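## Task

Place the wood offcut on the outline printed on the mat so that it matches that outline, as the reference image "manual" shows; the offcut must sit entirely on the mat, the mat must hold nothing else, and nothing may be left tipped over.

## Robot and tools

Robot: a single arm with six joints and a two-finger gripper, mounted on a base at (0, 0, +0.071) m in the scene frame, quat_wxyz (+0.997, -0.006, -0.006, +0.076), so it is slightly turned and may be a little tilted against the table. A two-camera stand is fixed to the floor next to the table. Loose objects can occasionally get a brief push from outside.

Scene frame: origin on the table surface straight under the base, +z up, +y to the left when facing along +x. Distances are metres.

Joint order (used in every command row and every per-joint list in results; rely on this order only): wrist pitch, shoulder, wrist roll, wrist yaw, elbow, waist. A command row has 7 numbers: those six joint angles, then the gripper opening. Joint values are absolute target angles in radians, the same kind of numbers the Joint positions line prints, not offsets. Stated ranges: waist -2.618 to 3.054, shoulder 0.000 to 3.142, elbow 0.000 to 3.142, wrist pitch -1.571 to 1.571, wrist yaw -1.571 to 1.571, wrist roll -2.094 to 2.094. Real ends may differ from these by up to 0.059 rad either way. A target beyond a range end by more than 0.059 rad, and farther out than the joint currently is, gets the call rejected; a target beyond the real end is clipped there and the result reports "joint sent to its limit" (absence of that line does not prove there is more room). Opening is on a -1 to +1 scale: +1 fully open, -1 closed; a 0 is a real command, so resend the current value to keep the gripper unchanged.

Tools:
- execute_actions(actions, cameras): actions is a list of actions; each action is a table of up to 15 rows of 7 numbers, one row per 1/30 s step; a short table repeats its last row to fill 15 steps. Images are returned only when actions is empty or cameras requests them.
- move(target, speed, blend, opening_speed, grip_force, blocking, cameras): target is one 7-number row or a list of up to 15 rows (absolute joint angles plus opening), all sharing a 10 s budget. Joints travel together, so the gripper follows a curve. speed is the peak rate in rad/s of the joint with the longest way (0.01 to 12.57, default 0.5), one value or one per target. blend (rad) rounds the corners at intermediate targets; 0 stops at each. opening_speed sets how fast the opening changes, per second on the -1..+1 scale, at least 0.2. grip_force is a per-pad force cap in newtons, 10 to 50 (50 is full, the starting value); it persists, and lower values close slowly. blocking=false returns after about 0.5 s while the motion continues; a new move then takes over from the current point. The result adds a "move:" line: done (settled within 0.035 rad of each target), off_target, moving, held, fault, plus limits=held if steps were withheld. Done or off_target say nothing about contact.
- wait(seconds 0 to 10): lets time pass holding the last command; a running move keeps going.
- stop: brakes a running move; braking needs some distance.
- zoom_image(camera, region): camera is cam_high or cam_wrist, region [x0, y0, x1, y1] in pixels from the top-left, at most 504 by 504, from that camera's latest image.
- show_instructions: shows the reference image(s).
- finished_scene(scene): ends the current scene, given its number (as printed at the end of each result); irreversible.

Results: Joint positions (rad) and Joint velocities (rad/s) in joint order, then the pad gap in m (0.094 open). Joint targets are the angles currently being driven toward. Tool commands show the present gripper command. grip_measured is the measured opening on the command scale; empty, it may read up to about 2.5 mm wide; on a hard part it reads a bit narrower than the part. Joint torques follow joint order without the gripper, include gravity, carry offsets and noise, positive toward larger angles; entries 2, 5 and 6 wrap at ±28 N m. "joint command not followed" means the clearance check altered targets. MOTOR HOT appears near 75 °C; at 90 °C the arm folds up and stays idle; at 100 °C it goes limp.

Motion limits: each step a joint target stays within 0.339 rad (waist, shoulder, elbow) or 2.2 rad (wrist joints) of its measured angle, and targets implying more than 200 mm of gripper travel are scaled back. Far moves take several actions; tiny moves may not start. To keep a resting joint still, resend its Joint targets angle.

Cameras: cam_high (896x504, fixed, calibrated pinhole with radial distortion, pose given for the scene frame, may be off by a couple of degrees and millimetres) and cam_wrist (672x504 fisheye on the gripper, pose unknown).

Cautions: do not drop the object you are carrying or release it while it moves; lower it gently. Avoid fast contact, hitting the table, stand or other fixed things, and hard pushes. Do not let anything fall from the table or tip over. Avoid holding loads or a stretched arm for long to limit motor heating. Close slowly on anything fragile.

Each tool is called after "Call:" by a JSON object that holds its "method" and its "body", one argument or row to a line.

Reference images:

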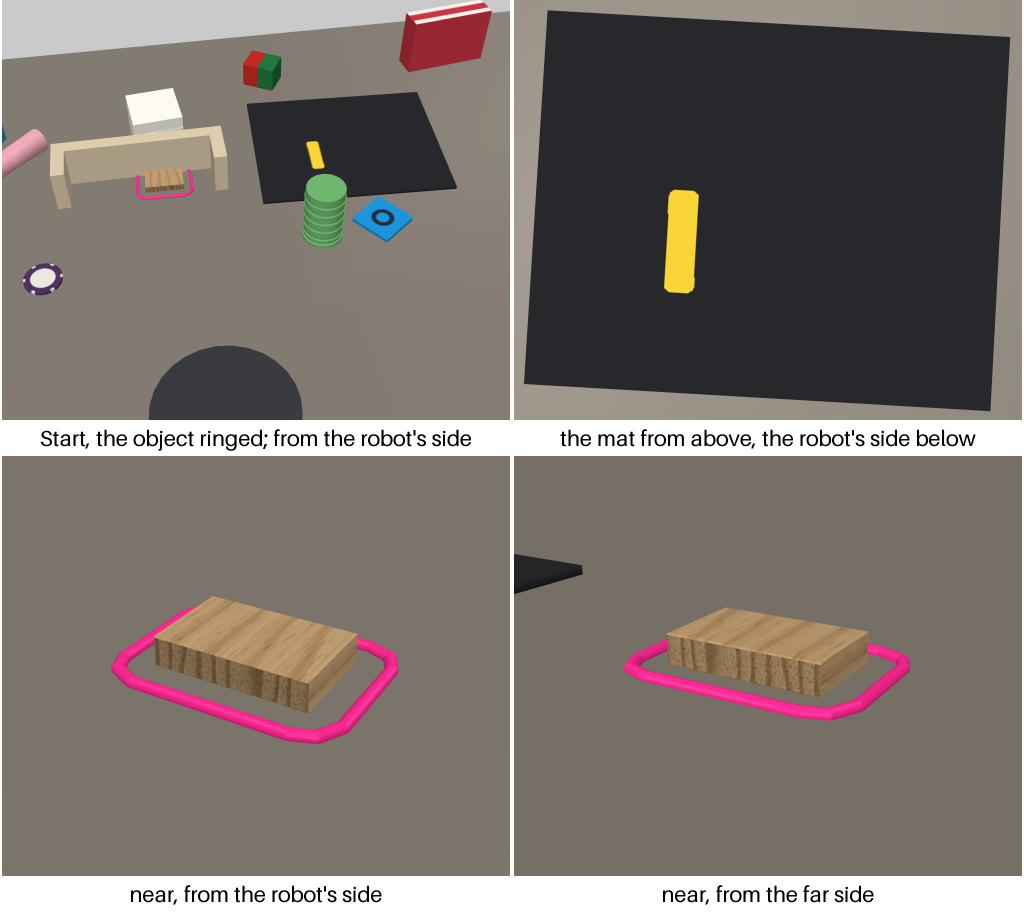

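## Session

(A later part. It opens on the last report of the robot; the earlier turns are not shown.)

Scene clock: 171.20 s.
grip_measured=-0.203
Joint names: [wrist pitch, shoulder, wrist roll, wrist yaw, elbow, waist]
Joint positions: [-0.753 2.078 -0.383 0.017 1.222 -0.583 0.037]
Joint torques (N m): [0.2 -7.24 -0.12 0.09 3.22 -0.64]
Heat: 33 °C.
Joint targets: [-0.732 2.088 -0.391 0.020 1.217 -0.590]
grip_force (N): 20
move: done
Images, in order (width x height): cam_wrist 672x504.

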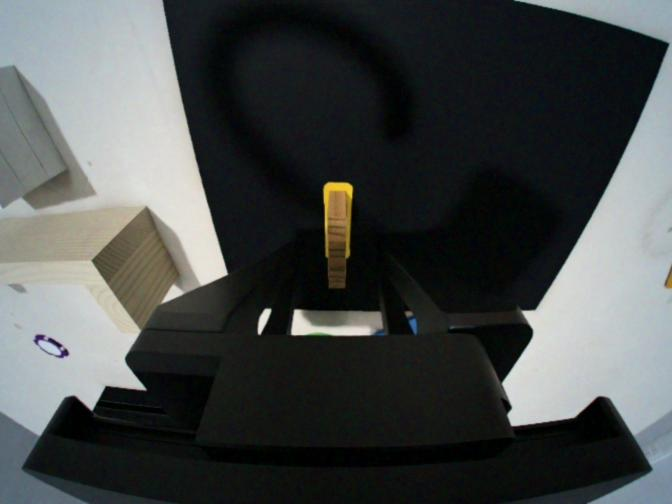

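Call:
{"method": "move", "body": {
  "target": [
    [-0.84, 2.03, -0.388, 0.02, 1.265, -0.588, -0.2],
    [-1.06, 1.91, -0.388, 0.02, 1.39, -0.588, -0.2]
  ],
  "speed": [0.15, 0.5],
  "blend": [0.03, 0],
  "cameras": ["all"]
}}

Call:
{"method": "zoom_image", "body": {
  "camera": "cam_wrist",
  "region": [300, 110, 400, 230]
}}

Scene clock: 174.37 s.
grip_measured=-0.203
Joint names: [wrist pitch, shoulder, wrist roll, wrist yaw, elbow, waist]
Joint positions: [-1.048 1.943 -0.383 0.017 1.366 -0.583 0.037]
Joint torques (N m): [-0.15 -9.98 -0.03 0.01 6.05 -0.57]
Heat: 33 °C.
Joint targets: [-1.060 1.910 -0.388 0.020 1.390 -0.588]
grip_force (N): 20
move: done

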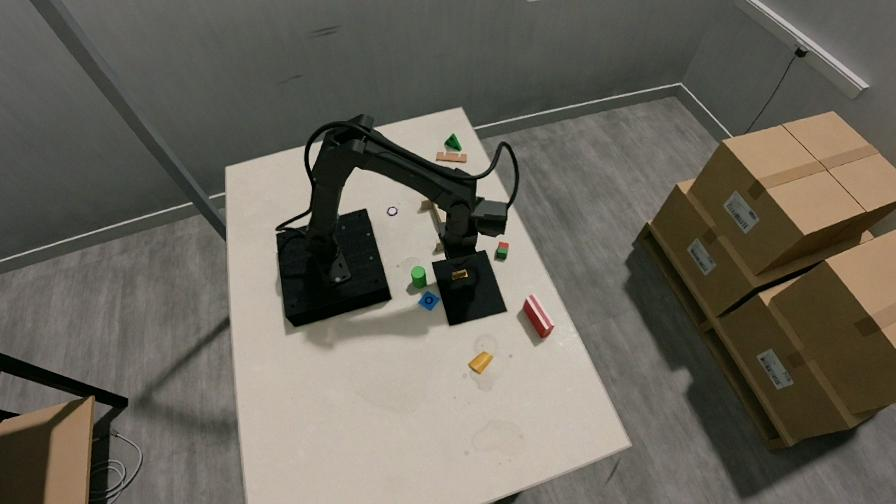

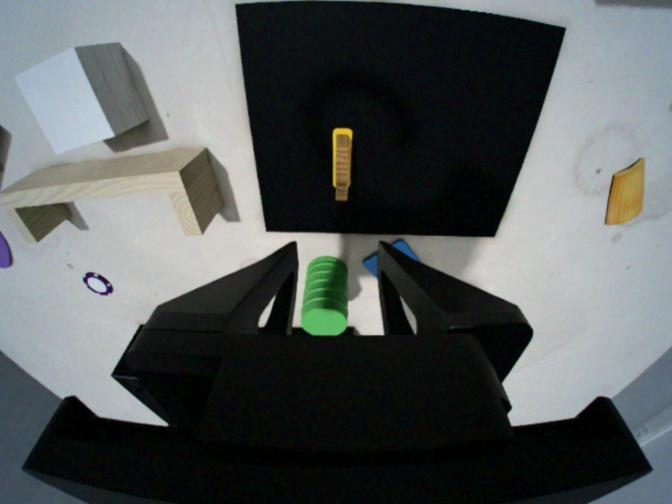

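Scaled by 4.200 from the camera's 672x504 image, which has a finer 960x720 frame.

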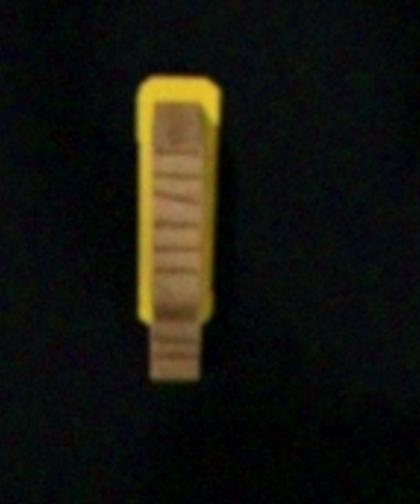

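Call:
{"method": "finished_scene", "body": {
  "scene": 2
}}

The scene is finished: the task was done.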